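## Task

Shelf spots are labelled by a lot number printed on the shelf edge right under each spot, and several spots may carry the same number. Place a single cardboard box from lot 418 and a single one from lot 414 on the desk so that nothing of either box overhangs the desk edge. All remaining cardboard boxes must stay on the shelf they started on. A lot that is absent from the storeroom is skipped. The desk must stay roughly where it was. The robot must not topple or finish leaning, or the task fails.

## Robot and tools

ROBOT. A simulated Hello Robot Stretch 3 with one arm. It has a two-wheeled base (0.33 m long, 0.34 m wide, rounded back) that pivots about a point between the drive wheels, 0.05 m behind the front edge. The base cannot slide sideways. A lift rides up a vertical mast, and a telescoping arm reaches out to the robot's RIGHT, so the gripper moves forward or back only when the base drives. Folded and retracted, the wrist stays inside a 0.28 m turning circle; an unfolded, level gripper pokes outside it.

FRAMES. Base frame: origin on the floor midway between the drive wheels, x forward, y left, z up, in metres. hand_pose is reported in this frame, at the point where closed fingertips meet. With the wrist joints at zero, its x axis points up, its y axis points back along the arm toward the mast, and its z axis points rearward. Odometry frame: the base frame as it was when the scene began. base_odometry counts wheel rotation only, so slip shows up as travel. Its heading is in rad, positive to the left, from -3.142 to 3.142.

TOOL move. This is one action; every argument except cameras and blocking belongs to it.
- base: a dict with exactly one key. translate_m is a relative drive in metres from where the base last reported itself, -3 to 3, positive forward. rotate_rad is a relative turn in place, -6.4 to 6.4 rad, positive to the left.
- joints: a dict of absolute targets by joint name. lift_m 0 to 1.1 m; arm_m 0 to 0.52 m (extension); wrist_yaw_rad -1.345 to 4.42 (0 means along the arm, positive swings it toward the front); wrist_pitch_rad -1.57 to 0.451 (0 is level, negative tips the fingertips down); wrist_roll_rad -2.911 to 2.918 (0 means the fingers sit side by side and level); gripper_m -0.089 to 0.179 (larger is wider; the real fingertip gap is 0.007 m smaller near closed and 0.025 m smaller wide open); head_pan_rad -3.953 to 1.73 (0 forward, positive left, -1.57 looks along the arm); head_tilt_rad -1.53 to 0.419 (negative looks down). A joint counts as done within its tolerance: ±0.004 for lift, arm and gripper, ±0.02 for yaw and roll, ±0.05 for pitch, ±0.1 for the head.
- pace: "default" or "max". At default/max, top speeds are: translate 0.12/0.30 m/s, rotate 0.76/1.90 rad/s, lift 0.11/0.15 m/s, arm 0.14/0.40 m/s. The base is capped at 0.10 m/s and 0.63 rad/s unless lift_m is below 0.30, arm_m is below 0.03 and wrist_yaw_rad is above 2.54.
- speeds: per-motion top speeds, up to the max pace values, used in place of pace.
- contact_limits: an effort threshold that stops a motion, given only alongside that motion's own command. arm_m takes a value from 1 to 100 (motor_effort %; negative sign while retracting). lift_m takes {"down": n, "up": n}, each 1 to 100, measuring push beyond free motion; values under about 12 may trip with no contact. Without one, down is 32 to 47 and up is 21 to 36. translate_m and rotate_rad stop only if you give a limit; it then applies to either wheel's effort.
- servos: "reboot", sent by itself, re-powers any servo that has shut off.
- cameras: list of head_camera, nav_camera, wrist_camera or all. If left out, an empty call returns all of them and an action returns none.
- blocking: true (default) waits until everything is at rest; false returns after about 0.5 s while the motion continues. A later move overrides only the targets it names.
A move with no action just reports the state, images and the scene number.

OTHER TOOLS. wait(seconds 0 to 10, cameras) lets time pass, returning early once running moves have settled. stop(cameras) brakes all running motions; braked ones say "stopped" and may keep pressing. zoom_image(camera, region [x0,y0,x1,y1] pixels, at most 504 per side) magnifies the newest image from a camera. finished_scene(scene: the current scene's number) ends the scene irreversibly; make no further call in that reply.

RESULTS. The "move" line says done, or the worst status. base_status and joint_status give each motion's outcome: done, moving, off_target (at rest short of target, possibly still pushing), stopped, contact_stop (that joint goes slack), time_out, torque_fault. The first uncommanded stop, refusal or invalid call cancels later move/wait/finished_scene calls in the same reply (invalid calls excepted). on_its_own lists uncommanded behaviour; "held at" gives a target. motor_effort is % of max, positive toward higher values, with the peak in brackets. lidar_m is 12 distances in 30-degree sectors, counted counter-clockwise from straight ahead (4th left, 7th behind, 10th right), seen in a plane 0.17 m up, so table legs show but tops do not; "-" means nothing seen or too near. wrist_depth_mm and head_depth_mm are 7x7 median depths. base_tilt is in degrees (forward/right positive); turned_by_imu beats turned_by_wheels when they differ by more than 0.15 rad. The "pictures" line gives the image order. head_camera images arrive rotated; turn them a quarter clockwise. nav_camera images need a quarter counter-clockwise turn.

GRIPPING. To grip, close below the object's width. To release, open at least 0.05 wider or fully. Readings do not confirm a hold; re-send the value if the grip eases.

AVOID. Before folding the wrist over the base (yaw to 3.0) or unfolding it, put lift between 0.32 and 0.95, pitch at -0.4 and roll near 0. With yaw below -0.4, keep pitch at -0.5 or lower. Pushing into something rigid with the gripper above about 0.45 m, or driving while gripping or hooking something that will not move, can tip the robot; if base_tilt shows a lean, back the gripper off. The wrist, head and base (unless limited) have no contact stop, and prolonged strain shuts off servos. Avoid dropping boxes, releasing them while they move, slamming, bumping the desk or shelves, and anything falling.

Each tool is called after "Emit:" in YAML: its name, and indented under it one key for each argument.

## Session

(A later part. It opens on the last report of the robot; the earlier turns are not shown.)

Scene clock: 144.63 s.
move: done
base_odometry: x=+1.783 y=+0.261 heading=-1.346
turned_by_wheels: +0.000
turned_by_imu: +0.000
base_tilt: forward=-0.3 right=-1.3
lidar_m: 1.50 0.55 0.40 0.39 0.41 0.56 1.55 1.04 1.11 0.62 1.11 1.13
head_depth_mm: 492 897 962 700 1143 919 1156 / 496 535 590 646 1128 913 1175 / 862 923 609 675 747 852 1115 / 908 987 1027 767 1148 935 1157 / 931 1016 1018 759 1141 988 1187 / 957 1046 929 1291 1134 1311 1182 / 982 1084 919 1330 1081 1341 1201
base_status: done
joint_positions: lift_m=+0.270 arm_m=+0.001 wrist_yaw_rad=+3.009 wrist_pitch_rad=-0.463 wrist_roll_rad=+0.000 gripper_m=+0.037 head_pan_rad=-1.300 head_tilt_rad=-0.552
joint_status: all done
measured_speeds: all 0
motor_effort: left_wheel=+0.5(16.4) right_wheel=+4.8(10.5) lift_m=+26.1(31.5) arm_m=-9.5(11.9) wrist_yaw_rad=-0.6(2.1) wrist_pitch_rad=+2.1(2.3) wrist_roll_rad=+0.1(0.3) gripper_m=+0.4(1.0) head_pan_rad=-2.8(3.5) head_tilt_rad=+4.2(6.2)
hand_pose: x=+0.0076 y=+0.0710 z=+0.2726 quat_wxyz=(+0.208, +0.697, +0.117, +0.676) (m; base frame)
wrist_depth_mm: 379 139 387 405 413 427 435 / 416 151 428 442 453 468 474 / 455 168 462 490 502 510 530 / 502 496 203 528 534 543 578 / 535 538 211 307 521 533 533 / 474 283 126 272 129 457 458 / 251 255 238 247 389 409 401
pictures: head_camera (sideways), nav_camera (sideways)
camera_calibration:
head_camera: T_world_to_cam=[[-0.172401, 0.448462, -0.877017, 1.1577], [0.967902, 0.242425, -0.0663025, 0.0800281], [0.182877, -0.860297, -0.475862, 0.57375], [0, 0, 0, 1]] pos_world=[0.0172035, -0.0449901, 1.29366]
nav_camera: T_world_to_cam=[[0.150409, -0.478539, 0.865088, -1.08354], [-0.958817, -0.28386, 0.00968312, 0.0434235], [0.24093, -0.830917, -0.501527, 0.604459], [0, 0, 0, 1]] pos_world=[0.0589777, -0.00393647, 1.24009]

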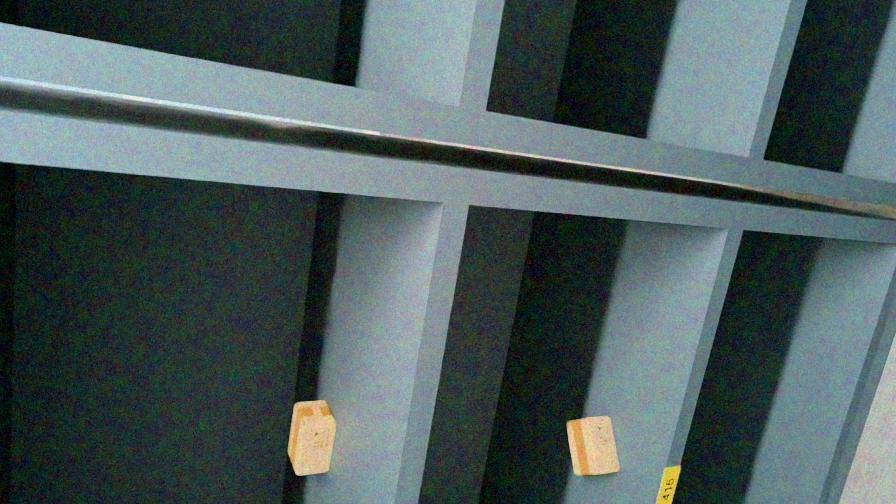

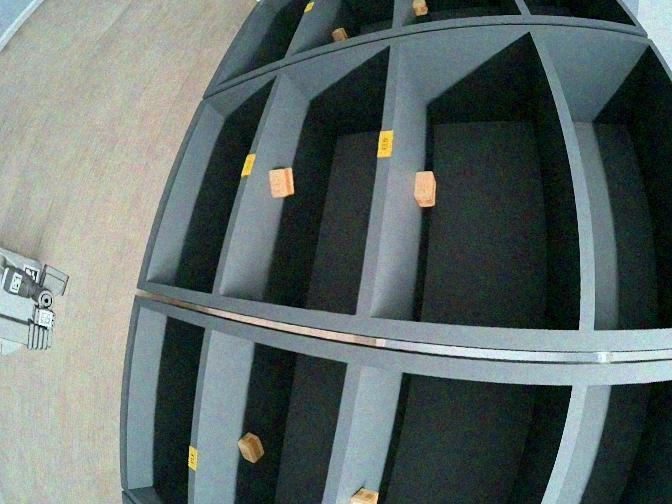

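Emit:
zoom_image:
  camera: "nav_camera"
  region: [170, 436, 220, 486]

Emit:
zoom_image:
  camera: "nav_camera"
  region: [225, 140, 275, 190]

Emit:
move:
  base: {"translate_m":0.6}
  pace: "max"
  cameras: ["head_camera","nav_camera"]

Emit:
zoom_image:
  camera: "nav_camera"
  region: [200, 0, 440, 240]

Emit:
zoom_image:
  camera: "nav_camera"
  region: [225, 140, 275, 190]

Scaled by 10.080 from the camera's 672x504 image, which has a finer 792x594 frame.

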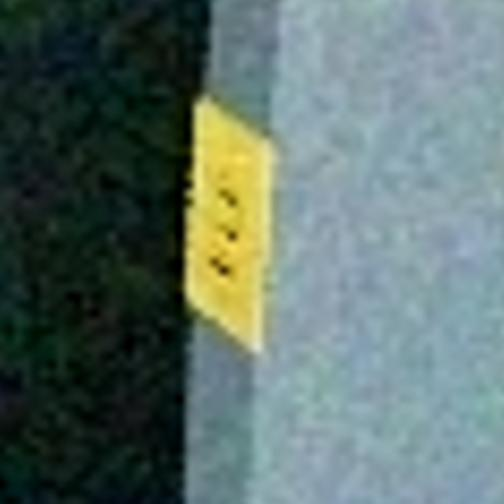

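Scaled by 10.080 from the camera's 672x504 image, which has a finer 792x594 frame.

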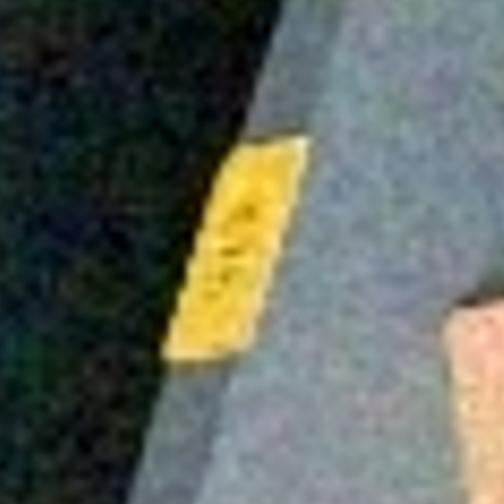

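Scene clock: 156.17 s.
move: done
base_odometry: x=+1.916 y=-0.324 heading=-1.347
turned_by_wheels: +0.000
turned_by_imu: +0.000
base_tilt: forward=-0.3 right=-1.1
lidar_m: 1.33 0.55 0.40 0.39 0.40 0.55 1.55 1.52 0.79 1.07 0.71 1.38
head_depth_mm: 843 909 963 701 1149 922 1156 / 864 935 992 699 1169 903 1179 / 884 960 1013 732 1168 935 1195 / 907 985 1030 770 1163 964 1190 / 771 838 873 763 1060 988 1183 / 612 651 697 748 862 966 1138 / 564 617 687 772 1049 1332 1196
base_status: done
joint_positions: lift_m=+0.270 arm_m=+0.001 wrist_yaw_rad=+3.009 wrist_pitch_rad=-0.463 wrist_roll_rad=+0.000 gripper_m=+0.037 head_pan_rad=-1.300 head_tilt_rad=-0.550
joint_status: not commanded
measured_speeds: all 0
motor_effort: left_wheel=+0.8(15.4) right_wheel=+6.0(13.3) lift_m=+26.7(31.5) arm_m=-6.4(9.0) wrist_yaw_rad=+0.3(2.1) wrist_pitch_rad=+2.2(2.3) wrist_roll_rad=+0.1(0.6) gripper_m=+0.5(1.0) head_pan_rad=-2.0(2.6) head_tilt_rad=+3.1(4.5)
hand_pose: x=+0.0076 y=+0.0710 z=+0.2726 quat_wxyz=(+0.208, +0.697, +0.117, +0.676) (m; base frame)
wrist_depth_mm: 379 138 387 402 411 420 427 / 412 151 424 443 453 461 473 / 452 168 458 486 498 516 529 / 498 496 203 519 532 542 578 / 533 532 211 309 521 530 524 / 474 285 126 274 129 460 456 / 253 257 237 247 389 404 404
pictures: head_camera (sideways), nav_camera (sideways)
camera_calibration:
head_camera: T_world_to_cam=[[-0.171927, 0.446834, -0.877941, 1.15891], [0.967949, 0.24225, -0.0662586, 0.0799691], [0.183074, -0.861194, -0.474161, 0.571548], [0, 0, 0, 1]] pos_world=[0.0172055, -0.0449977, 1.29376]
nav_camera: T_world_to_cam=[[0.14994, -0.476999, 0.86602, -1.08472], [-0.958816, -0.283864, 0.00965583, 0.043429], [0.241226, -0.831801, -0.499917, 0.602358], [0, 0, 0, 1]] pos_world=[0.0589798, -0.00404253, 1.2401]

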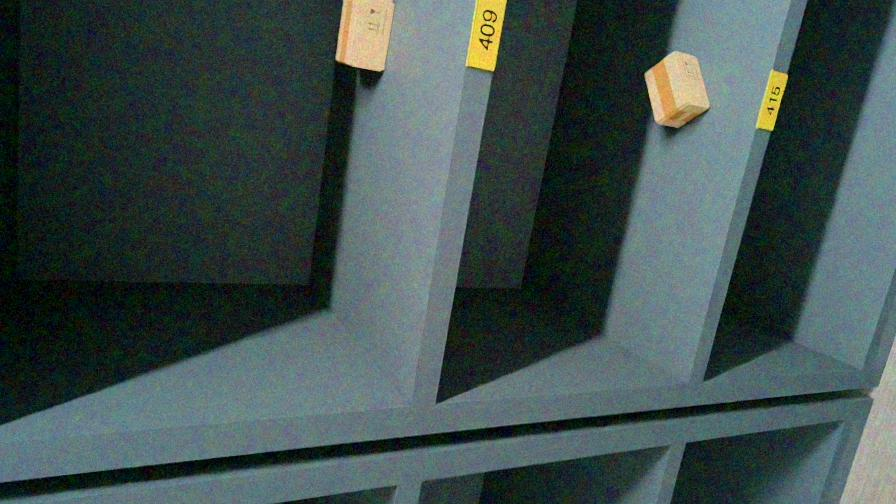

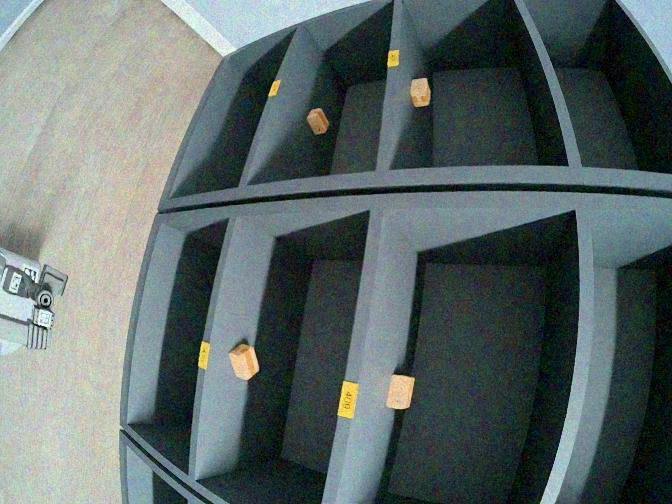

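Scaled by 2.100 from the camera's 672x504 image, which has a finer 792x594 frame.

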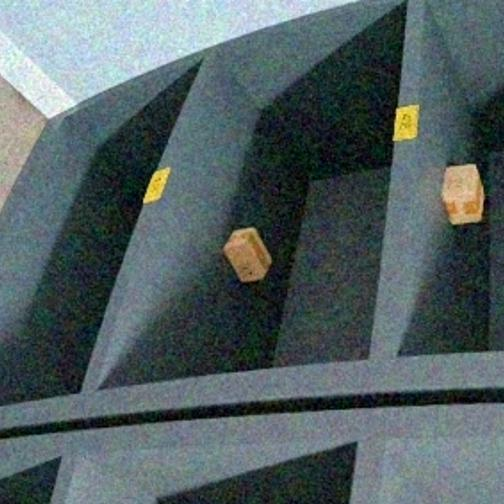

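Scaled by 10.080 from the camera's 672x504 image, which has a finer 792x594 frame.

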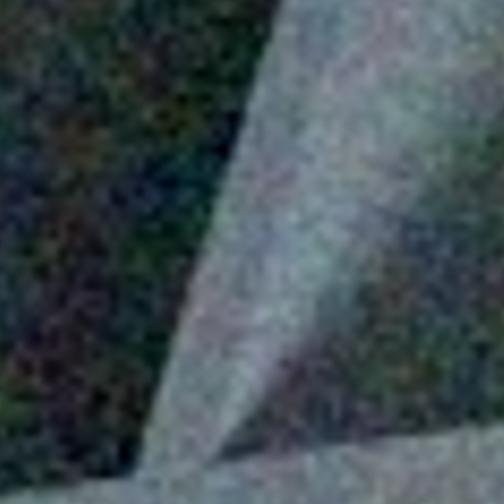

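Emit:
move:
  base: {"translate_m":0.65}
  pace: "max"
  cameras: ["head_camera","nav_camera"]

Emit:
zoom_image:
  camera: "nav_camera"
  region: [150, 150, 450, 450]

Scene clock: 163.23 s.
move: done
base_odometry: x=+2.060 y=-0.958 heading=-1.347
turned_by_wheels: +0.000
turned_by_imu: +0.000
base_tilt: forward=-0.3 right=-1.1
lidar_m: 0.69 0.55 0.40 0.39 0.40 0.55 1.53 1.29 0.65 0.78 0.90 0.71
head_depth_mm: 844 915 964 702 1137 927 907 / 865 932 990 698 1172 918 1206 / 888 964 1008 732 1163 935 1192 / 911 990 1036 770 1112 963 1195 / 935 1021 1023 762 1153 994 1187 / 962 1054 1010 1282 1138 1305 1183 / 941 1009 977 1084 1090 1229 1203
base_status: done
joint_positions: lift_m=+0.270 arm_m=+0.001 wrist_yaw_rad=+3.009 wrist_pitch_rad=-0.463 wrist_roll_rad=+0.000 gripper_m=+0.037 head_pan_rad=-1.300 head_tilt_rad=-0.550
joint_status: not commanded
measured_speeds: all 0
motor_effort: left_wheel=-0.1(13.7) right_wheel=+5.2(13.9) lift_m=+27.0(31.4) arm_m=-4.4(6.1) wrist_yaw_rad=+0.4(1.9) wrist_pitch_rad=+2.2(2.3) wrist_roll_rad=+0.0(0.3) gripper_m=+0.3(1.0) head_pan_rad=+0.1(1.6) head_tilt_rad=+1.4(3.1)
hand_pose: x=+0.0076 y=+0.0710 z=+0.2726 quat_wxyz=(+0.208, +0.697, +0.117, +0.676) (m; base frame)
wrist_depth_mm: 379 138 384 401 407 419 426 / 413 151 420 438 445 462 465 / 454 168 458 486 495 509 522 / 494 494 203 522 532 539 550 / 525 535 212 311 523 540 525 / 477 285 126 275 129 462 460 / 250 256 237 246 389 404 400
pictures: head_camera (sideways), nav_camera (sideways)
camera_calibration:
head_camera: T_world_to_cam=[[-0.171927, 0.446834, -0.877941, 1.15891], [0.967949, 0.24225, -0.0662586, 0.0799691], [0.183074, -0.861194, -0.474161, 0.571548], [0, 0, 0, 1]] pos_world=[0.0172055, -0.0449977, 1.29376]
nav_camera: T_world_to_cam=[[0.14994, -0.476999, 0.86602, -1.08472], [-0.958816, -0.283864, 0.00965583, 0.043429], [0.241226, -0.831801, -0.499917, 0.602358], [0, 0, 0, 1]] pos_world=[0.0589798, -0.00404253, 1.2401]

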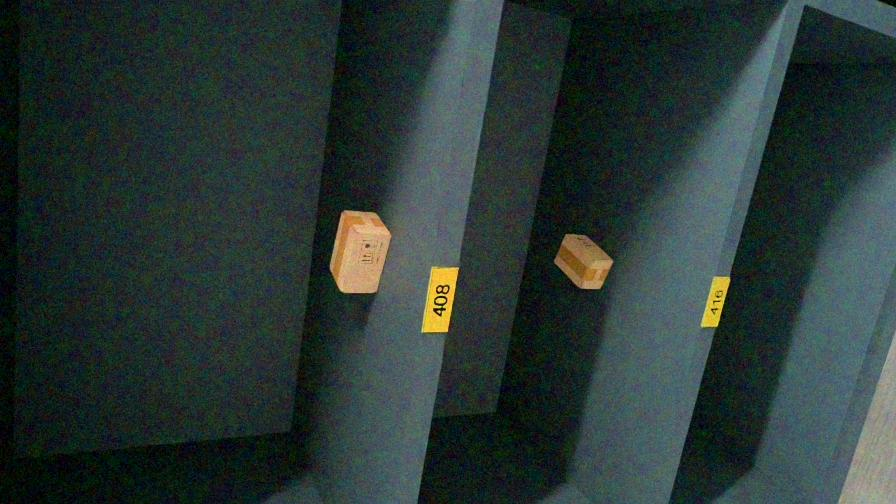

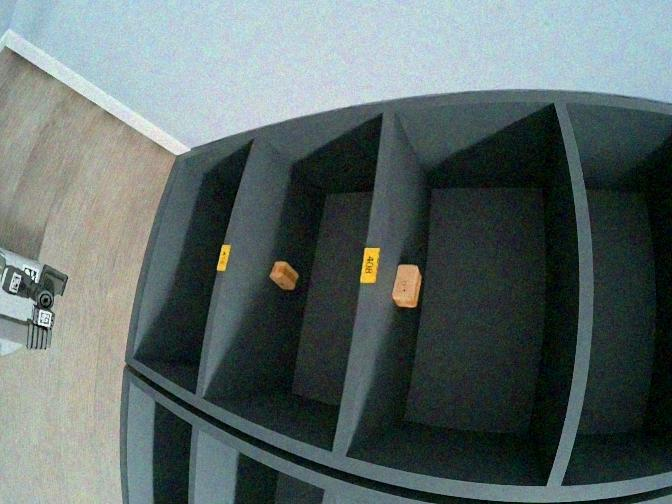

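Scaled by 1.680 from the camera's 672x504 image, which has a finer 792x594 frame.

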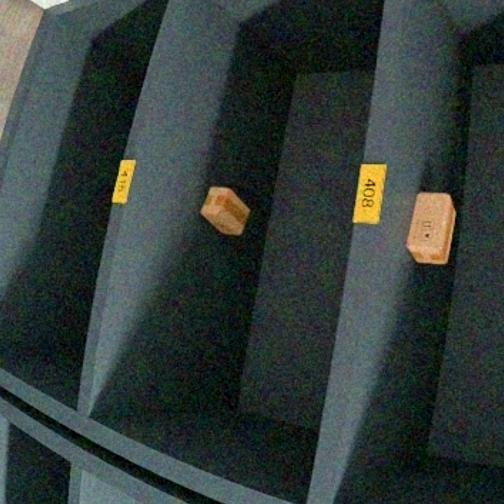

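Emit:
move:
  base: {"translate_m":-1.25}
  pace: "max"
  joints: {"head_tilt_rad":-0.6}
  cameras: ["head_camera"]

Emit:
move:
  base: {"translate_m":-0.65}
  pace: "max"
  cameras: ["head_camera"]

Scene clock: 177.27 s.
move: done
base_odometry: x=+1.783 y=+0.261 heading=-1.347
turned_by_wheels: +0.000
turned_by_imu: -0.001
base_tilt: forward=-0.4 right=-1.2
lidar_m: 1.50 0.55 0.40 0.39 0.41 0.56 1.55 1.04 1.11 0.62 1.11 1.12
head_depth_mm: 492 905 929 675 1113 907 1173 / 498 541 600 663 1064 931 1160 / 859 564 620 691 774 897 1131 / 905 995 886 1235 1089 952 1148 / 929 1020 871 1267 1078 1303 1179 / 955 1055 857 1301 1073 1329 1198 / 982 1089 846 1332 1036 1355 1210
base_status: done
joint_positions: lift_m=+0.270 arm_m=+0.001 wrist_yaw_rad=+3.009 wrist_pitch_rad=-0.463 wrist_roll_rad=+0.000 gripper_m=+0.037 head_pan_rad=-1.300 head_tilt_rad=-0.600
joint_status: all done
measured_speeds: all 0
motor_effort: left_wheel=-4.6(12.5) right_wheel=-4.1(17.5) lift_m=+29.9(31.7) arm_m=-0.7(3.2) wrist_yaw_rad=-0.3(1.8) wrist_pitch_rad=+2.2(2.3) wrist_roll_rad=-0.2(0.3) gripper_m=+0.6(1.2) head_pan_rad=+1.1(1.4) head_tilt_rad=-5.2(8.5)
hand_pose: x=+0.0076 y=+0.0710 z=+0.2726 quat_wxyz=(+0.208, +0.697, +0.117, +0.676) (m; base frame)
wrist_depth_mm: 382 139 391 404 413 423 431 / 413 151 422 444 452 464 476 / 456 168 458 490 500 515 530 / 496 499 203 526 534 544 583 / 534 538 212 309 520 538 532 / 477 285 126 273 129 463 458 / 251 256 238 246 391 404 401
pictures: head_camera (sideways)
camera_calibration:
head_camera: T_world_to_cam=[[-0.183683, 0.489029, -0.852708, 1.126], [0.967029, 0.245564, -0.0674783, 0.0815745], [0.176396, -0.836988, -0.518011, 0.628659], [0, 0, 0, 1]] pos_world=[0.0170504, -0.0444993, 1.29131]

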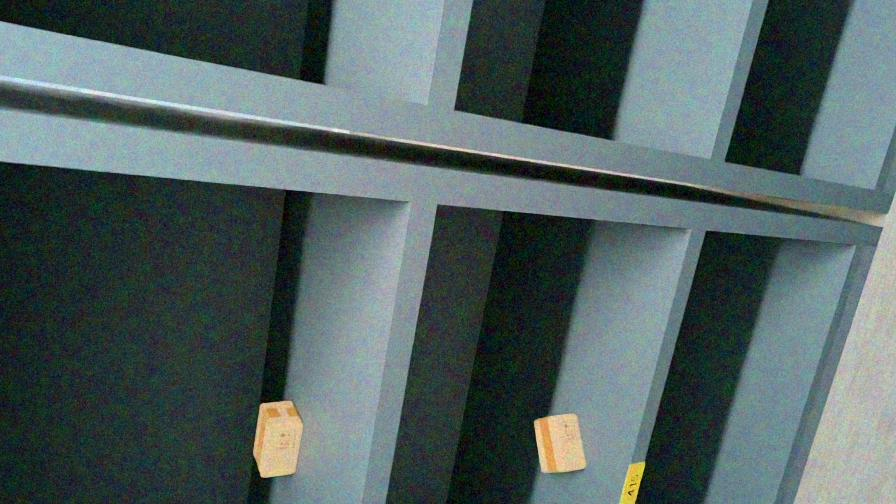

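Scene clock: 180.77 s.
move: done
base_odometry: x=+1.638 y=+0.895 heading=-1.347
turned_by_wheels: +0.000
turned_by_imu: -0.001
base_tilt: forward=-0.3 right=-1.3
lidar_m: 1.51 0.55 0.41 0.39 0.41 0.56 1.55 1.28 0.64 0.71 0.92 0.90
head_depth_mm: 836 910 927 671 1067 883 953 / 862 937 912 700 1103 929 1167 / 879 961 900 1188 1096 959 1160 / 904 991 885 1233 1068 1274 1160 / 928 1025 760 1262 1078 1306 1173 / 956 1048 858 1298 1067 1330 1184 / 957 1024 850 1154 1065 1298 1212
base_status: done
joint_positions: lift_m=+0.270 arm_m=+0.001 wrist_yaw_rad=+3.009 wrist_pitch_rad=-0.463 wrist_roll_rad=+0.000 gripper_m=+0.037 head_pan_rad=-1.300 head_tilt_rad=-0.600
joint_status: not commanded
measured_speeds: all 0
motor_effort: left_wheel=-2.9(12.2) right_wheel=-4.0(17.8) lift_m=+29.0(30.4) arm_m=+1.1(1.4) wrist_yaw_rad=-0.4(2.3) wrist_pitch_rad=+2.2(2.3) wrist_roll_rad=-0.2(0.3) gripper_m=+0.6(0.9) head_pan_rad=+1.4(2.0) head_tilt_rad=-4.2(5.1)
hand_pose: x=+0.0076 y=+0.0710 z=+0.2726 quat_wxyz=(+0.208, +0.697, +0.117, +0.676) (m; base frame)
wrist_depth_mm: 381 139 391 404 417 426 435 / 417 150 424 441 454 467 481 / 458 168 457 492 502 514 530 / 499 496 203 529 537 548 586 / 535 532 212 308 518 535 531 / 477 285 126 274 129 458 456 / 251 255 237 247 390 406 408
pictures: head_camera (sideways)
camera_calibration:
head_camera: T_world_to_cam=[[-0.183683, 0.489029, -0.852708, 1.126], [0.967029, 0.245564, -0.0674783, 0.0815745], [0.176396, -0.836988, -0.518011, 0.628659], [0, 0, 0, 1]] pos_world=[0.0170504, -0.0444993, 1.29131]

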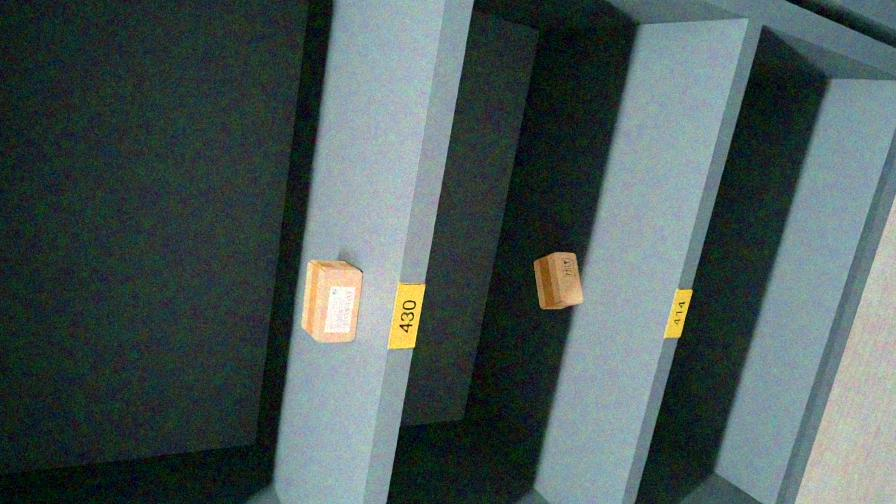

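Emit:
move:
  joints: {"lift_m":0.6,"wrist_pitch_rad":-0.4}
  pace: "max"

Emit:
move:
  joints: {"wrist_yaw_rad":0,"gripper_m":0.179}
  cameras: ["wrist_camera","head_camera"]

Scene clock: 210.27 s.
move: done
base_odometry: x=+1.638 y=+0.895 heading=-1.347
turned_by_wheels: +0.000
turned_by_imu: +0.000
base_tilt: forward=-0.4 right=-1.3
lidar_m: 1.50 0.56 0.41 0.39 0.41 0.56 1.55 1.27 0.64 0.72 0.92 0.90
head_depth_mm: 838 911 921 673 1071 885 956 / 862 937 909 700 1100 934 1171 / 886 963 898 1188 1096 956 1162 / 907 994 883 1230 1067 1278 1156 / 928 1017 761 1255 1079 1295 1182 / 955 1055 862 1304 1071 1327 1196 / 954 1026 846 1157 1062 1287 1211
base_status: not commanded
joint_positions: lift_m=+0.600 arm_m=+0.001 wrist_yaw_rad=+3.009 wrist_pitch_rad=-0.419 wrist_roll_rad=+0.000 gripper_m=+0.037 head_pan_rad=-1.300 head_tilt_rad=-0.600
joint_status: all done
measured_speeds: all 0
motor_effort: left_wheel=-2.9(3.5) right_wheel=-3.3(4.4) lift_m=+28.2(33.8) arm_m=+3.5(4.0) wrist_yaw_rad=-0.1(1.9) wrist_pitch_rad=+2.9(5.6) wrist_roll_rad=-0.2(0.3) gripper_m=-0.3(1.1) head_pan_rad=+2.8(3.2) head_tilt_rad=-1.9(3.4)
hand_pose: x=+0.0083 y=+0.0768 z=+0.6125 quat_wxyz=(+0.193, +0.699, +0.101, +0.681) (m; base frame)
wrist_depth_mm: 378 137 389 400 411 419 430 / 409 148 424 436 448 458 466 / 444 165 454 478 495 507 516 / 488 479 207 527 529 544 - / 528 526 202 150 152 - - / - - 128 - 126 - - / - - 264 733 743 743 751
pictures: none

Scene clock: 212.77 s.
move: done
base_odometry: x=+1.638 y=+0.895 heading=-1.347
turned_by_wheels: +0.000
turned_by_imu: +0.000
base_tilt: forward=-0.3 right=-1.2
lidar_m: 1.51 0.55 0.41 0.39 0.41 0.56 1.55 1.28 0.64 0.72 0.92 0.90
head_depth_mm: 838 906 924 673 1066 882 953 / 857 936 912 700 1101 934 1169 / 878 961 899 1181 1097 954 1161 / 903 992 887 1231 1066 1269 1158 / 928 1025 761 1262 1077 1302 1178 / 957 1055 860 1298 1073 1332 1190 / 958 1027 845 1154 1064 1292 1213
base_status: not commanded
joint_positions: lift_m=+0.600 arm_m=+0.001 wrist_yaw_rad=+0.003 wrist_pitch_rad=-0.419 wrist_roll_rad=+0.000 gripper_m=+0.179 head_pan_rad=-1.300 head_tilt_rad=-0.600
joint_status: all done
measured_speeds: all 0
motor_effort: left_wheel=-2.9(3.2) right_wheel=-4.0(4.7) lift_m=+23.1(28.0) arm_m=+4.9(5.0) wrist_yaw_rad=-2.1(7.5) wrist_pitch_rad=+3.0(3.2) wrist_roll_rad=+0.0(0.3) gripper_m=+0.4(84.9) head_pan_rad=+3.3(3.5) head_tilt_rad=-1.6(3.0)
hand_pose: x=-0.0208 y=-0.3698 z=+0.6124 quat_wxyz=(+0.692, +0.148, -0.691, -0.146) (m; base frame)
wrist_depth_mm: - - - - - - 334 / - 545 524 - 520 - 358 / 450 447 437 435 434 409 391 / - - - - 917 - - / - 147 - - - - - / - 126 - - - - - / 118 - - - - - 105
pictures: head_camera (sideways), wrist_camera
camera_calibration:
head_camera: T_world_to_cam=[[-0.183683, 0.489029, -0.852708, 1.126], [0.967029, 0.245564, -0.0674783, 0.0815745], [0.176396, -0.836988, -0.518011, 0.628659], [0, 0, 0, 1]] pos_world=[0.0170504, -0.0444993, 1.29131]
wrist_camera: T_world_to_cam=[[-0.998878, -0.0399156, -0.0254827, -0.0133369], [-0.00249996, 0.581802, -0.813327, 0.74578], [0.0472903, -0.81235, -0.581249, 0.222699], [0, 0, 0, 1]] pos_world=[-0.021989, -0.253519, 0.735667]

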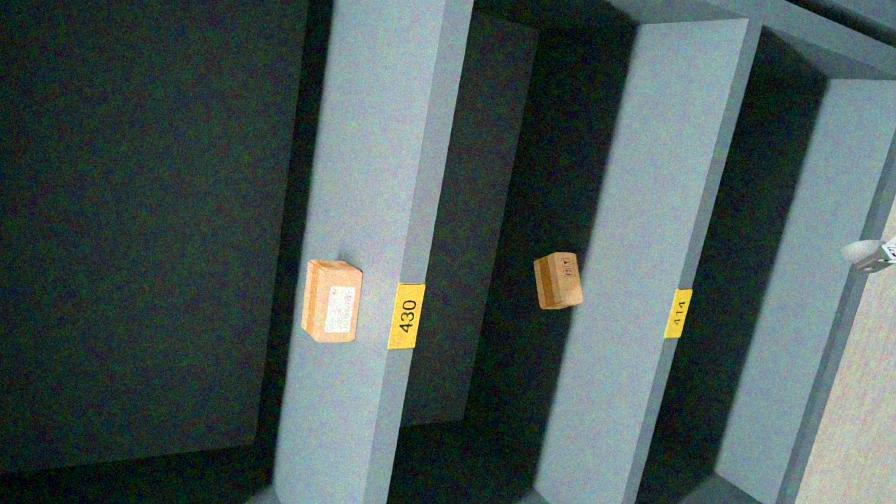

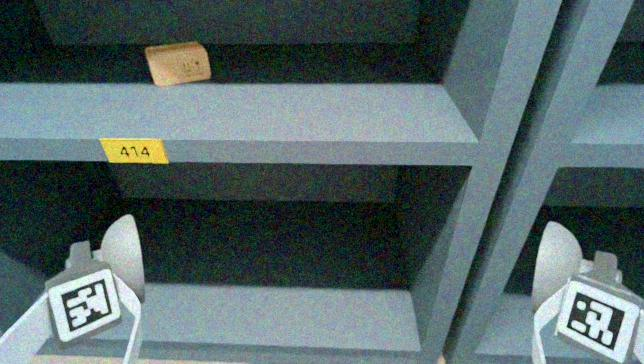

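Emit:
move:
  base: {"translate_m":0.276}
  joints: {"lift_m":0.53,"wrist_pitch_rad":-0.25,"head_tilt_rad":-0.6}
  cameras: ["wrist_camera"]

Scene clock: 231.53 s.
move: done
base_odometry: x=+1.699 y=+0.626 heading=-1.347
turned_by_wheels: +0.000
turned_by_imu: +0.000
base_tilt: forward=-0.3 right=-1.1
lidar_m: 1.51 0.55 0.40 0.39 0.41 0.56 1.54 1.51 0.77 1.07 0.72 1.45
head_depth_mm: 836 914 922 672 1110 888 1170 / 855 937 909 702 1066 908 1169 / 882 963 898 1191 1093 959 1165 / 907 993 884 1231 1088 1276 1158 / 849 926 871 1078 1077 1276 1175 / 673 721 750 825 926 1048 1180 / 569 624 689 779 952 1321 1211
base_status: done
joint_positions: lift_m=+0.530 arm_m=+0.001 wrist_yaw_rad=+0.003 wrist_pitch_rad=-0.271 wrist_roll_rad=+0.000 gripper_m=+0.179 head_pan_rad=-1.300 head_tilt_rad=-0.600
joint_status: all done
measured_speeds: all 0
motor_effort: left_wheel=+3.4(11.3) right_wheel=+7.1(11.2) lift_m=+25.5(25.9) arm_m=+7.8(8.6) wrist_yaw_rad=-2.1(4.5) wrist_pitch_rad=+3.5(6.8) wrist_roll_rad=+0.2(0.3) gripper_m=+0.5(1.2) head_pan_rad=+3.4(3.9) head_tilt_rad=+0.2(1.7)
hand_pose: x=-0.0208 y=-0.3860 z=+0.5768 quat_wxyz=(+0.701, +0.097, -0.700, -0.095) (m; base frame)
wrist_depth_mm: 470 - - - - - - / 471 - - 555 - - - / 432 464 458 458 452 445 442 / 447 415 408 402 397 393 383 / 475 142 - - - - - / - 140 - - - - - / - - - - - - 105
pictures: wrist_camera
camera_calibration:
wrist_camera: T_world_to_cam=[[-0.998874, -0.0430996, -0.0198229, -0.0193457], [-0.00200011, 0.455743, -0.890109, 0.721874], [0.0473975, -0.889067, -0.455317, 0.0866992], [0, 0, 0, 1]] pos_world=[-0.0219894, -0.252742, 0.681638]

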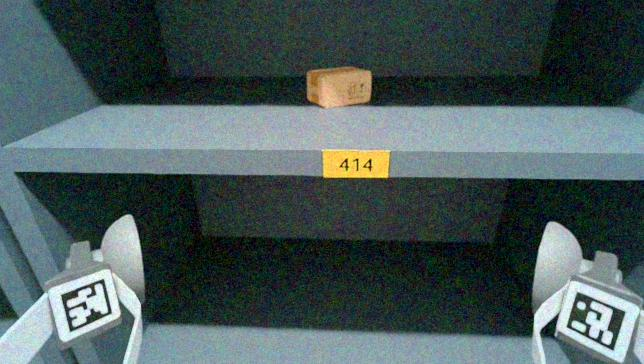

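Emit:
move:
  joints: {"lift_m":0.522,"arm_m":0.3}

Emit:
move:
  joints: {"arm_m":0.485}
  contact_limits: {"arm_m":40}
  cameras: ["wrist_camera","head_camera"]

Scene clock: 251.43 s.
move: done
base_odometry: x=+1.699 y=+0.626 heading=-1.347
turned_by_wheels: +0.000
turned_by_imu: +0.000
base_tilt: forward=-0.3 right=-1.1
lidar_m: 1.50 0.55 0.41 0.39 0.41 0.56 1.55 1.51 0.77 1.07 0.73 1.44
head_depth_mm: 836 911 924 671 1113 883 567 / 859 938 909 700 1069 707 613 / 886 965 896 1184 1096 901 1130 / 903 993 884 1230 1085 1282 1159 / 849 928 872 1072 1075 1273 1188 / 674 722 749 826 925 1051 1171 / 570 625 691 782 950 1325 1212
base_status: not commanded
joint_positions: lift_m=+0.522 arm_m=+0.300 wrist_yaw_rad=+0.003 wrist_pitch_rad=-0.271 wrist_roll_rad=+0.000 gripper_m=+0.179 head_pan_rad=-1.300 head_tilt_rad=-0.600
joint_status: all done
measured_speeds: all 0
motor_effort: left_wheel=+3.6(4.3) right_wheel=+7.1(8.2) lift_m=+28.9(33.5) arm_m=+13.3(15.4) wrist_yaw_rad=-3.2(4.8) wrist_pitch_rad=+3.5(3.6) wrist_roll_rad=-0.1(0.3) gripper_m=+0.4(1.2) head_pan_rad=+3.6(3.9) head_tilt_rad=+1.8(2.1)
hand_pose: x=-0.0208 y=-0.6854 z=+0.5689 quat_wxyz=(+0.701, +0.097, -0.700, -0.095) (m; base frame)
wrist_depth_mm: 450 - - - - - - / 470 - - - - - - / 435 434 435 295 390 420 416 / 308 306 304 284 301 299 297 / 238 226 236 235 234 233 241 / 123 144 193 192 191 190 189 / 153 164 163 166 161 161 107
pictures: none

Scene clock: 254.03 s.
move: done
base_odometry: x=+1.699 y=+0.626 heading=-1.347
turned_by_wheels: +0.000
turned_by_imu: +0.000
base_tilt: forward=-0.3 right=-1.3
lidar_m: 1.50 0.55 0.40 0.39 0.41 0.56 1.54 1.51 0.77 1.07 0.72 1.45
head_depth_mm: 835 913 925 670 1112 709 553 / 859 935 911 702 871 854 1167 / 880 962 899 1187 1088 956 1159 / 904 988 881 1232 1083 1272 1160 / 848 926 871 1072 1080 1273 1177 / 673 720 750 827 928 1049 1174 / 569 625 692 781 949 1330 1216
base_status: not commanded
joint_positions: lift_m=+0.522 arm_m=+0.485 wrist_yaw_rad=+0.003 wrist_pitch_rad=-0.271 wrist_roll_rad=+0.000 gripper_m=+0.179 head_pan_rad=-1.300 head_tilt_rad=-0.600
joint_status: all done
measured_speeds: all 0
motor_effort: left_wheel=+3.8(4.3) right_wheel=+7.0(7.9) lift_m=+26.7(29.4) arm_m=+13.0(15.7) wrist_yaw_rad=-2.1(4.4) wrist_pitch_rad=+3.4(3.5) wrist_roll_rad=-0.1(0.3) gripper_m=+1.0(1.1) head_pan_rad=+3.5(3.8) head_tilt_rad=+2.4(2.6)
contact_limits: arm_m 40 (drawing in: default 31, maximum 55; extending or still: default 40, maximum 69)
hand_pose: x=-0.0208 y=-0.8704 z=+0.5689 quat_wxyz=(+0.701, +0.097, -0.700, -0.095) (m; base frame)
wrist_depth_mm: - - - - - - - / - - - - - - - / - - - - - - - / 307 304 304 303 298 299 297 / 238 225 235 143 213 232 241 / 123 144 127 117 126 183 188 / 152 162 110 107 129 160 107
pictures: head_camera (sideways), wrist_camera
camera_calibration:
head_camera: T_world_to_cam=[[-0.183787, 0.488968, -0.852721, 1.12602], [0.966974, 0.245783, -0.067475, 0.0815808], [0.176591, -0.836959, -0.517991, 0.628631], [0, 0, 0, 1]] pos_world=[0.0170506, -0.0444993, 1.29131]
wrist_camera: T_world_to_cam=[[-0.998874, -0.0431023, -0.019807, -0.0403944], [-0.00200276, 0.455504, -0.890231, 0.935421], [0.0473932, -0.88919, -0.455078, -0.347859], [0, 0, 0, 1]] pos_world=[-0.0219894, -0.737141, 0.673638]

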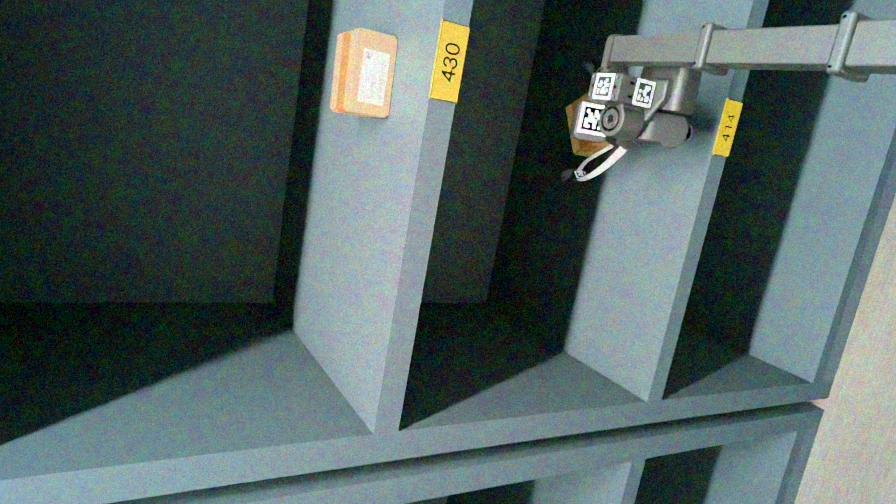

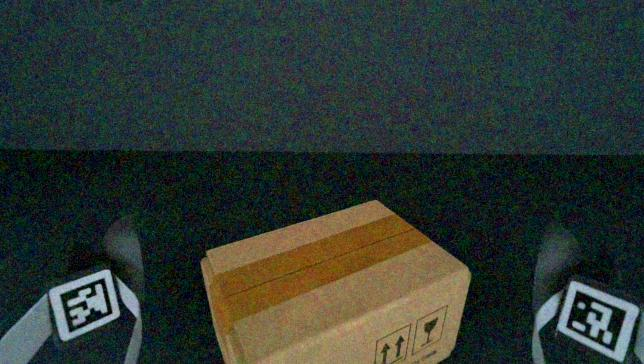

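Emit:
move:
  joints: {"gripper_m":0.11}

Emit:
move:
  joints: {"gripper_m":0.05}
  cameras: ["wrist_camera"]

Scene clock: 273.10 s.
move: done
base_odometry: x=+1.699 y=+0.626 heading=-1.347
turned_by_wheels: +0.000
turned_by_imu: +0.000
base_tilt: forward=-0.3 right=-1.1
lidar_m: 1.51 0.55 0.41 0.39 0.41 0.56 1.55 1.51 0.77 1.07 0.72 1.45
head_depth_mm: 839 912 925 670 1114 711 552 / 857 935 911 702 873 853 1170 / 878 961 897 1191 1091 953 1158 / 908 990 885 1230 1089 1269 1158 / 848 925 870 1078 1073 1273 1178 / 674 721 749 827 929 1051 1178 / 569 624 688 781 948 1325 1209
base_status: not commanded
joint_positions: lift_m=+0.522 arm_m=+0.485 wrist_yaw_rad=+0.003 wrist_pitch_rad=-0.271 wrist_roll_rad=+0.000 gripper_m=+0.110 head_pan_rad=-1.300 head_tilt_rad=-0.600
joint_status: all done
measured_speeds: all 0
motor_effort: left_wheel=+3.2(4.2) right_wheel=+6.6(7.9) lift_m=+23.2(24.1) arm_m=+8.3(10.7) wrist_yaw_rad=-3.8(4.5) wrist_pitch_rad=+3.4(3.5) wrist_roll_rad=-0.1(0.3) gripper_m=-1.0(82.2) head_pan_rad=+3.0(4.1) head_tilt_rad=+3.1(3.7)
contact_limits: arm_m 40 (drawing in: default 31, maximum 55; extending or still: default 40, maximum 69)
hand_pose: x=-0.0208 y=-0.8704 z=+0.5689 quat_wxyz=(+0.701, +0.097, -0.700, -0.095) (m; base frame)
wrist_depth_mm: - - - - - - - / - - - - - - - / - - - - - - - / 306 306 304 301 299 298 296 / 237 237 150 143 149 231 231 / 193 186 129 118 125 129 188 / 168 153 110 106 127 151 165
pictures: none

Scene clock: 274.23 s.
move: done
base_odometry: x=+1.699 y=+0.626 heading=-1.347
turned_by_wheels: +0.000
turned_by_imu: +0.000
base_tilt: forward=-0.4 right=-1.3
lidar_m: 1.50 0.55 0.40 0.39 0.41 0.56 1.55 1.51 0.77 1.07 0.72 1.45
head_depth_mm: 839 907 922 673 1112 710 553 / 856 938 911 700 869 855 1173 / 882 963 896 1183 1085 952 1168 / 903 991 886 1233 1083 1270 1160 / 850 925 871 1075 1073 1271 1175 / 672 720 749 825 927 1051 1178 / 570 627 692 783 950 1316 1212
base_status: not commanded
joint_positions: lift_m=+0.522 arm_m=+0.485 wrist_yaw_rad=+0.003 wrist_pitch_rad=-0.269 wrist_roll_rad=+0.000 gripper_m=+0.051 head_pan_rad=-1.300 head_tilt_rad=-0.600
joint_status: all done
measured_speeds: all 0
motor_effort: left_wheel=+3.3(4.1) right_wheel=+7.4(7.8) lift_m=+23.6(24.3) arm_m=+7.6(9.2) wrist_yaw_rad=-2.5(4.4) wrist_pitch_rad=+3.1(3.5) wrist_roll_rad=-0.1(0.3) gripper_m=-21.8(92.7) head_pan_rad=+2.8(3.5) head_tilt_rad=+3.6(4.1)
contact_limits: arm_m 40 (drawing in: default 31, maximum 55; extending or still: default 40, maximum 69)
hand_pose: x=-0.0208 y=-0.8706 z=+0.5693 quat_wxyz=(+0.701, +0.096, -0.700, -0.094) (m; base frame)
wrist_depth_mm: - - - - - - - / - - - - - - - / - - - - - - - / 308 307 306 302 301 299 299 / 236 237 151 149 149 232 231 / 194 194 129 118 125 131 189 / 168 123 110 106 129 151 165
pictures: wrist_camera
camera_calibration:
wrist_camera: T_world_to_cam=[[-0.998874, -0.0431377, -0.0197298, -0.0404685], [-0.00200266, 0.453909, -0.891046, 0.934969], [0.0473932, -0.890003, -0.453485, -0.34944], [0, 0, 0, 1]] pos_world=[-0.0219894, -0.737139, 0.673836]

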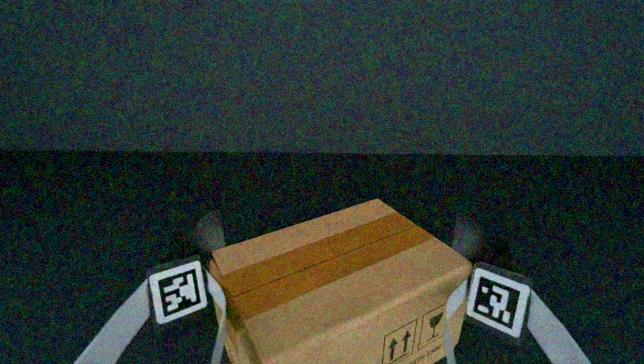

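Emit:
move:
  joints: {"gripper_m":0.03,"lift_m":0.6}

Emit:
move:
  joints: {"arm_m":0.0}
  cameras: ["wrist_camera"]

Emit:
move:
  joints: {"wrist_yaw_rad":1.57,"head_pan_rad":-1.57,"head_tilt_rad":-0.4}

Emit:
move:
  base: {"translate_m":-1.0}

Emit:
move:
  base: {"translate_m":-0.85}

Emit:
move:
  base: {"rotate_rad":-1.571}
  cameras: ["wrist_camera","nav_camera"]

Scene clock: 302.77 s.
move: done
base_odometry: x=+1.699 y=+0.626 heading=-1.347
turned_by_wheels: +0.000
turned_by_imu: +0.000
base_tilt: forward=-0.4 right=-1.2
lidar_m: 1.51 0.55 0.41 0.39 0.41 0.56 1.54 1.52 0.77 1.07 0.72 1.45
head_depth_mm: 838 910 925 672 731 589 473 / 860 937 912 701 744 902 1175 / 882 964 901 1192 1093 956 1163 / 903 992 889 1230 1087 1273 1157 / 850 926 869 1078 1075 1264 1176 / 672 718 752 827 927 1050 1176 / 569 625 689 782 949 1329 1215
base_status: not commanded
joint_positions: lift_m=+0.600 arm_m=+0.485 wrist_yaw_rad=+0.003 wrist_pitch_rad=-0.272 wrist_roll_rad=+0.000 gripper_m=+0.034 head_pan_rad=-1.300 head_tilt_rad=-0.600
joint_status: all done
measured_speeds: all 0
motor_effort: left_wheel=+3.9(4.2) right_wheel=+7.4(8.1) lift_m=+29.8(35.0) arm_m=+3.2(4.9) wrist_yaw_rad=-3.1(4.2) wrist_pitch_rad=+3.6(3.8) wrist_roll_rad=+0.1(0.3) gripper_m=-12.6(98.2) head_pan_rad=+3.1(3.9) head_tilt_rad=+2.9(4.2)
contact_limits: arm_m 40 (drawing in: default 31, maximum 55; extending or still: default 40, maximum 69)
hand_pose: x=-0.0208 y=-0.8703 z=+0.6465 quat_wxyz=(+0.701, +0.097, -0.700, -0.095) (m; base frame)
wrist_depth_mm: - - - - - - - / - - - - - - - / - - - - - - - / - - - - - - - / 367 367 158 147 152 345 356 / 299 126 130 117 125 132 294 / 262 238 110 106 128 235 249
pictures: none

Scene clock: 307.50 s.
move: done
base_odometry: x=+1.699 y=+0.626 heading=-1.347
turned_by_wheels: +0.000
turned_by_imu: +0.000
base_tilt: forward=-0.4 right=-1.3
lidar_m: 1.50 0.55 0.40 0.39 0.40 0.56 1.54 1.51 0.77 1.07 0.72 1.46
head_depth_mm: 838 913 929 673 1112 889 1174 / 859 934 915 702 1106 908 1165 / 882 967 899 1185 1097 956 1138 / 905 992 889 1231 1088 1273 1155 / 851 930 872 1076 1078 1266 1175 / 673 720 750 825 928 1052 1176 / 568 624 691 783 953 1314 1211
base_status: not commanded
joint_positions: lift_m=+0.600 arm_m=+0.001 wrist_yaw_rad=+0.003 wrist_pitch_rad=-0.273 wrist_roll_rad=+0.000 gripper_m=+0.034 head_pan_rad=-1.300 head_tilt_rad=-0.600
joint_status: all done
measured_speeds: all 0
motor_effort: left_wheel=+3.8(4.4) right_wheel=+6.9(8.1) lift_m=+25.8(30.1) arm_m=-12.9(15.2) wrist_yaw_rad=-2.7(4.3) wrist_pitch_rad=+3.7(3.9) wrist_roll_rad=+0.0(0.3) gripper_m=-12.4(13.5) head_pan_rad=+3.3(3.8) head_tilt_rad=+2.8(4.1)
hand_pose: x=-0.0208 y=-0.3858 z=+0.6465 quat_wxyz=(+0.701, +0.097, -0.700, -0.095) (m; base frame)
wrist_depth_mm: 472 - - - - - - / 471 - - - - 741 - / 473 - - - - - - / 454 476 474 472 471 468 469 / 475 445 153 153 153 418 417 / 515 - 129 117 125 125 - / - 122 108 106 128 119 -
pictures: wrist_camera
camera_calibration:
wrist_camera: T_world_to_cam=[[-0.998874, -0.0430729, -0.0198753, -0.0179159], [-0.00199855, 0.456819, -0.889557, 0.783862], [0.0473953, -0.888516, -0.456391, 0.119426], [0, 0, 0, 1]] pos_world=[-0.0219894, -0.252743, 0.751439]

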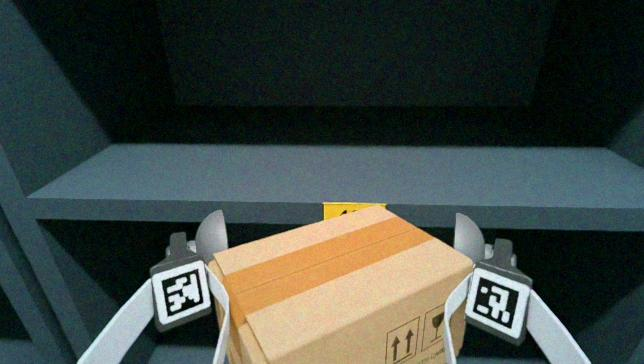

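Scene clock: 309.30 s.
move: done
base_odometry: x=+1.699 y=+0.626 heading=-1.347
turned_by_wheels: +0.000
turned_by_imu: +0.000
base_tilt: forward=-0.4 right=-1.3
lidar_m: 1.51 0.55 0.40 0.39 0.41 0.56 1.55 1.51 0.77 1.07 0.73 1.45
head_depth_mm: 616 947 1015 974 728 1076 852 / 546 949 1015 960 721 1074 874 / 557 952 1009 952 711 1070 870 / 570 947 1008 939 708 1062 861 / 584 950 1008 928 1172 1053 861 / 597 943 1008 914 1167 1054 852 / 535 942 993 903 1024 1036 852
base_status: not commanded
joint_positions: lift_m=+0.600 arm_m=+0.001 wrist_yaw_rad=+1.567 wrist_pitch_rad=-0.273 wrist_roll_rad=+0.000 gripper_m=+0.034 head_pan_rad=-1.571 head_tilt_rad=-0.394
joint_status: all done
measured_speeds: all 0
motor_effort: left_wheel=+3.6(4.2) right_wheel=+7.0(8.1) lift_m=+27.5(28.1) arm_m=-10.0(12.8) wrist_yaw_rad=+2.4(6.2) wrist_pitch_rad=+3.7(3.8) wrist_roll_rad=+0.0(0.4) gripper_m=-12.6(13.1) head_pan_rad=-2.0(3.8) head_tilt_rad=-1.1(7.5)
hand_pose: x=+0.2189 y=-0.1466 z=+0.6465 quat_wxyz=(+0.565, +0.562, -0.428, +0.426) (m; base frame)
wrist_depth_mm: - - - - - - - / - - - - - - - / - - - - - - - / - - - - - - - / - - 158 153 153 - - / - - 129 117 125 125 - / - 835 109 106 128 774 -
pictures: none

Scene clock: 320.43 s.
move: done
base_odometry: x=+1.477 y=+1.601 heading=-1.347
turned_by_wheels: +0.000
turned_by_imu: -0.001
base_tilt: forward=-0.3 right=-1.2
lidar_m: 1.52 0.56 0.41 0.39 0.41 0.56 1.45 1.51 0.73 1.06 0.75 1.50
head_depth_mm: 555 948 1004 958 717 997 873 / 565 944 1014 945 712 1069 870 / 576 947 1014 933 1175 1059 865 / 591 941 1010 794 1168 1052 859 / 532 943 1008 908 1169 1045 858 / 540 946 1007 897 1164 1041 851 / 554 943 1007 886 1165 1034 849
base_status: done
joint_positions: lift_m=+0.600 arm_m=+0.001 wrist_yaw_rad=+1.567 wrist_pitch_rad=-0.273 wrist_roll_rad=+0.000 gripper_m=+0.034 head_pan_rad=-1.570 head_tilt_rad=-0.400
joint_status: not commanded
measured_speeds: all 0
motor_effort: left_wheel=-0.9(10.4) right_wheel=-11.4(14.4) lift_m=+30.9(32.4) arm_m=+2.3(10.8) wrist_yaw_rad=+1.6(3.8) wrist_pitch_rad=+3.7(3.9) wrist_roll_rad=-0.2(0.4) gripper_m=-12.8(13.4) head_pan_rad=+3.4(4.2) head_tilt_rad=-3.8(5.2)
hand_pose: x=+0.2189 y=-0.1466 z=+0.6465 quat_wxyz=(+0.565, +0.562, -0.428, +0.426) (m; base frame)
wrist_depth_mm: - - - - - - - / - - - - - - - / - - - - - - - / - - - - - - - / - - 158 153 153 - - / - - 129 117 125 125 - / - 820 109 106 128 129 -
pictures: none

Scene clock: 330.07 s.
move: done
base_odometry: x=+1.288 y=+2.429 heading=-1.347
turned_by_wheels: +0.000
turned_by_imu: +0.000
base_tilt: forward=-0.3 right=-1.0
lidar_m: 1.52 0.56 0.41 0.39 0.41 0.56 0.61 0.64 0.87 2.41 0.74 1.42
head_depth_mm: 1763 1717 1691 1663 1619 1598 1422 / 2620 2539 2430 2409 2218 1808 1417 / 2818 3034 3242 3334 2425 1788 1404 / 2850 3006 3178 3389 2423 1760 1399 / 2813 3045 3215 3412 2367 1754 1393 / 2840 2994 3212 3331 2383 1738 1392 / 2823 2983 3128 3340 2251 1572 1304
base_status: done
joint_positions: lift_m=+0.600 arm_m=+0.001 wrist_yaw_rad=+1.567 wrist_pitch_rad=-0.273 wrist_roll_rad=+0.000 gripper_m=+0.034 head_pan_rad=-1.570 head_tilt_rad=-0.400
joint_status: not commanded
measured_speeds: all 0
motor_effort: left_wheel=-6.4(9.9) right_wheel=-5.2(15.0) lift_m=+28.9(31.1) arm_m=+11.3(12.7) wrist_yaw_rad=+1.9(3.5) wrist_pitch_rad=+3.8(3.9) wrist_roll_rad=+0.0(0.4) gripper_m=-12.5(13.3) head_pan_rad=+3.4(4.1) head_tilt_rad=-2.9(4.8)
hand_pose: x=+0.2189 y=-0.1466 z=+0.6465 quat_wxyz=(+0.565, +0.562, -0.428, +0.426) (m; base frame)
wrist_depth_mm: - - - - - - - / - - - - - - - / - - - - - - 756 / - - - - - - - / - - 158 153 153 - - / - - 129 117 126 125 - / - 816 109 106 128 774 -
pictures: none

Scene clock: 333.67 s.
move: done
base_odometry: x=+1.288 y=+2.429 heading=-2.917
turned_by_wheels: -1.571
turned_by_imu: -1.545
base_tilt: forward=-0.2 right=-1.3
lidar_m: 2.52 0.74 1.42 1.46 0.55 0.41 0.40 0.41 0.57 0.61 0.64 0.88
head_depth_mm: 494 526 562 604 652 708 773 / 495 525 562 603 652 709 778 / 494 526 562 603 653 712 777 / 493 526 562 604 654 709 779 / 494 526 563 605 654 711 777 / 494 526 562 605 652 711 775 / 495 527 564 604 653 710 776
base_status: done
joint_positions: lift_m=+0.600 arm_m=+0.001 wrist_yaw_rad=+1.567 wrist_pitch_rad=-0.273 wrist_roll_rad=+0.000 gripper_m=+0.034 head_pan_rad=-1.570 head_tilt_rad=-0.400
joint_status: not commanded
measured_speeds: all 0
motor_effort: left_wheel=+8.2(11.7) right_wheel=-9.8(14.3) lift_m=+28.5(29.6) arm_m=+2.6(12.5) wrist_yaw_rad=+1.6(3.3) wrist_pitch_rad=+3.8(3.8) wrist_roll_rad=-0.2(0.3) gripper_m=-12.5(13.3) head_pan_rad=+3.4(4.1) head_tilt_rad=-3.4(4.4)
hand_pose: x=+0.2189 y=-0.1465 z=+0.6465 quat_wxyz=(+0.564, +0.562, -0.428, +0.426) (m; base frame)
wrist_depth_mm: - - - - - - 585 / - - - - - - 585 / - - - - - - 609 / - - - - - - 602 / - - 158 153 153 152 601 / - - 129 117 125 125 610 / - 827 109 106 129 771 577
pictures: nav_camera (sideways), wrist_camera
camera_calibration:
nav_camera: T_world_to_cam=[[0.0173733, -0.365064, 0.93082, -1.16847], [-0.99979, -0.0164877, 0.0121942, 0.0404371], [0.0108955, -0.930836, -0.365274, 0.428564], [0, 0, 0, 1]] pos_world=[0.0560594, -0.0269776, 1.24369]
wrist_camera: T_world_to_cam=[[0.0366749, -0.999129, -0.0199044, -0.134847], [-0.456898, 0.000949468, -0.889518, 0.707781], [0.888763, 0.0417173, -0.456466, 0.272833], [0, 0, 0, 1]] pos_world=[0.0858457, -0.146783, 0.751439]

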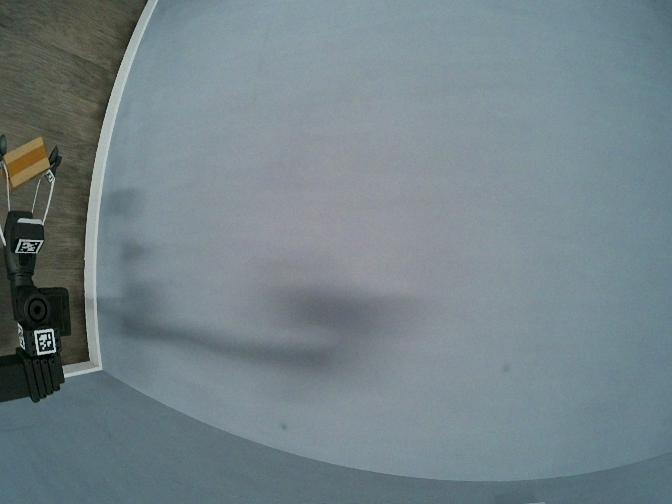

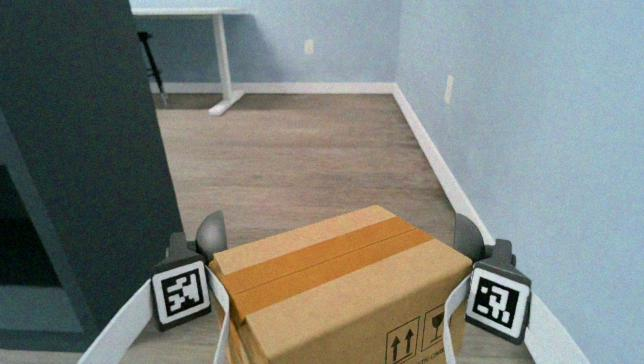

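Emit:
move:
  base: {"translate_m":1.35}
  joints: {"head_pan_rad":0.3,"head_tilt_rad":-0.35}

Emit:
wait:
  seconds: 0
  cameras: ["nav_camera","head_camera"]

Scene clock: 354.93 s.
move: time_out
base_odometry: x=-0.027 y=+2.129 heading=-2.917
turned_by_wheels: +0.000
turned_by_imu: +0.000
base_tilt: forward=-0.2 right=-1.3
lidar_m: 2.01 1.75 2.08 1.01 0.49 0.56 1.73 0.88 0.65 0.63 0.66 0.91
head_depth_mm: 1641 1731 1815 1914 2012 1908 1497 / 1699 1775 1872 1996 2083 1905 1477 / 1747 1830 1935 2044 2160 1894 1461 / 1796 1884 1998 2126 2239 1888 1460 / 1869 1964 2089 2154 2295 1866 1462 / 1933 2033 2148 1923 2302 1837 1450 / 1991 2117 2242 1894 2452 1844 1448
base_status: translate_m time_out (by the wheels' count: +1.3493 of +1.3500)
joint_positions: lift_m=+0.600 arm_m=+0.001 wrist_yaw_rad=+1.567 wrist_pitch_rad=-0.273 wrist_roll_rad=+0.000 gripper_m=+0.034 head_pan_rad=+0.300 head_tilt_rad=-0.350
joint_status: all done
measured_speeds: all 0
motor_effort: left_wheel=+1.2(13.2) right_wheel=+0.0(10.5) lift_m=+25.8(28.7) arm_m=-4.7(13.4) wrist_yaw_rad=+2.4(3.8) wrist_pitch_rad=+3.7(3.9) wrist_roll_rad=+0.1(0.4) gripper_m=-12.8(13.4) head_pan_rad=-2.9(5.7) head_tilt_rad=+4.4(8.5)
hand_pose: x=+0.2189 y=-0.1465 z=+0.6465 quat_wxyz=(+0.564, +0.562, -0.428, +0.426) (m; base frame)
wrist_depth_mm: - - - - - - 610 / - - - - - - 610 / - - - - - - 612 / - - - - - - 604 / - - 158 153 152 - 600 / - 122 129 117 125 126 604 / 875 828 109 106 128 807 600
pictures: none

not run: a stop that you did not command came earlier in this reply.


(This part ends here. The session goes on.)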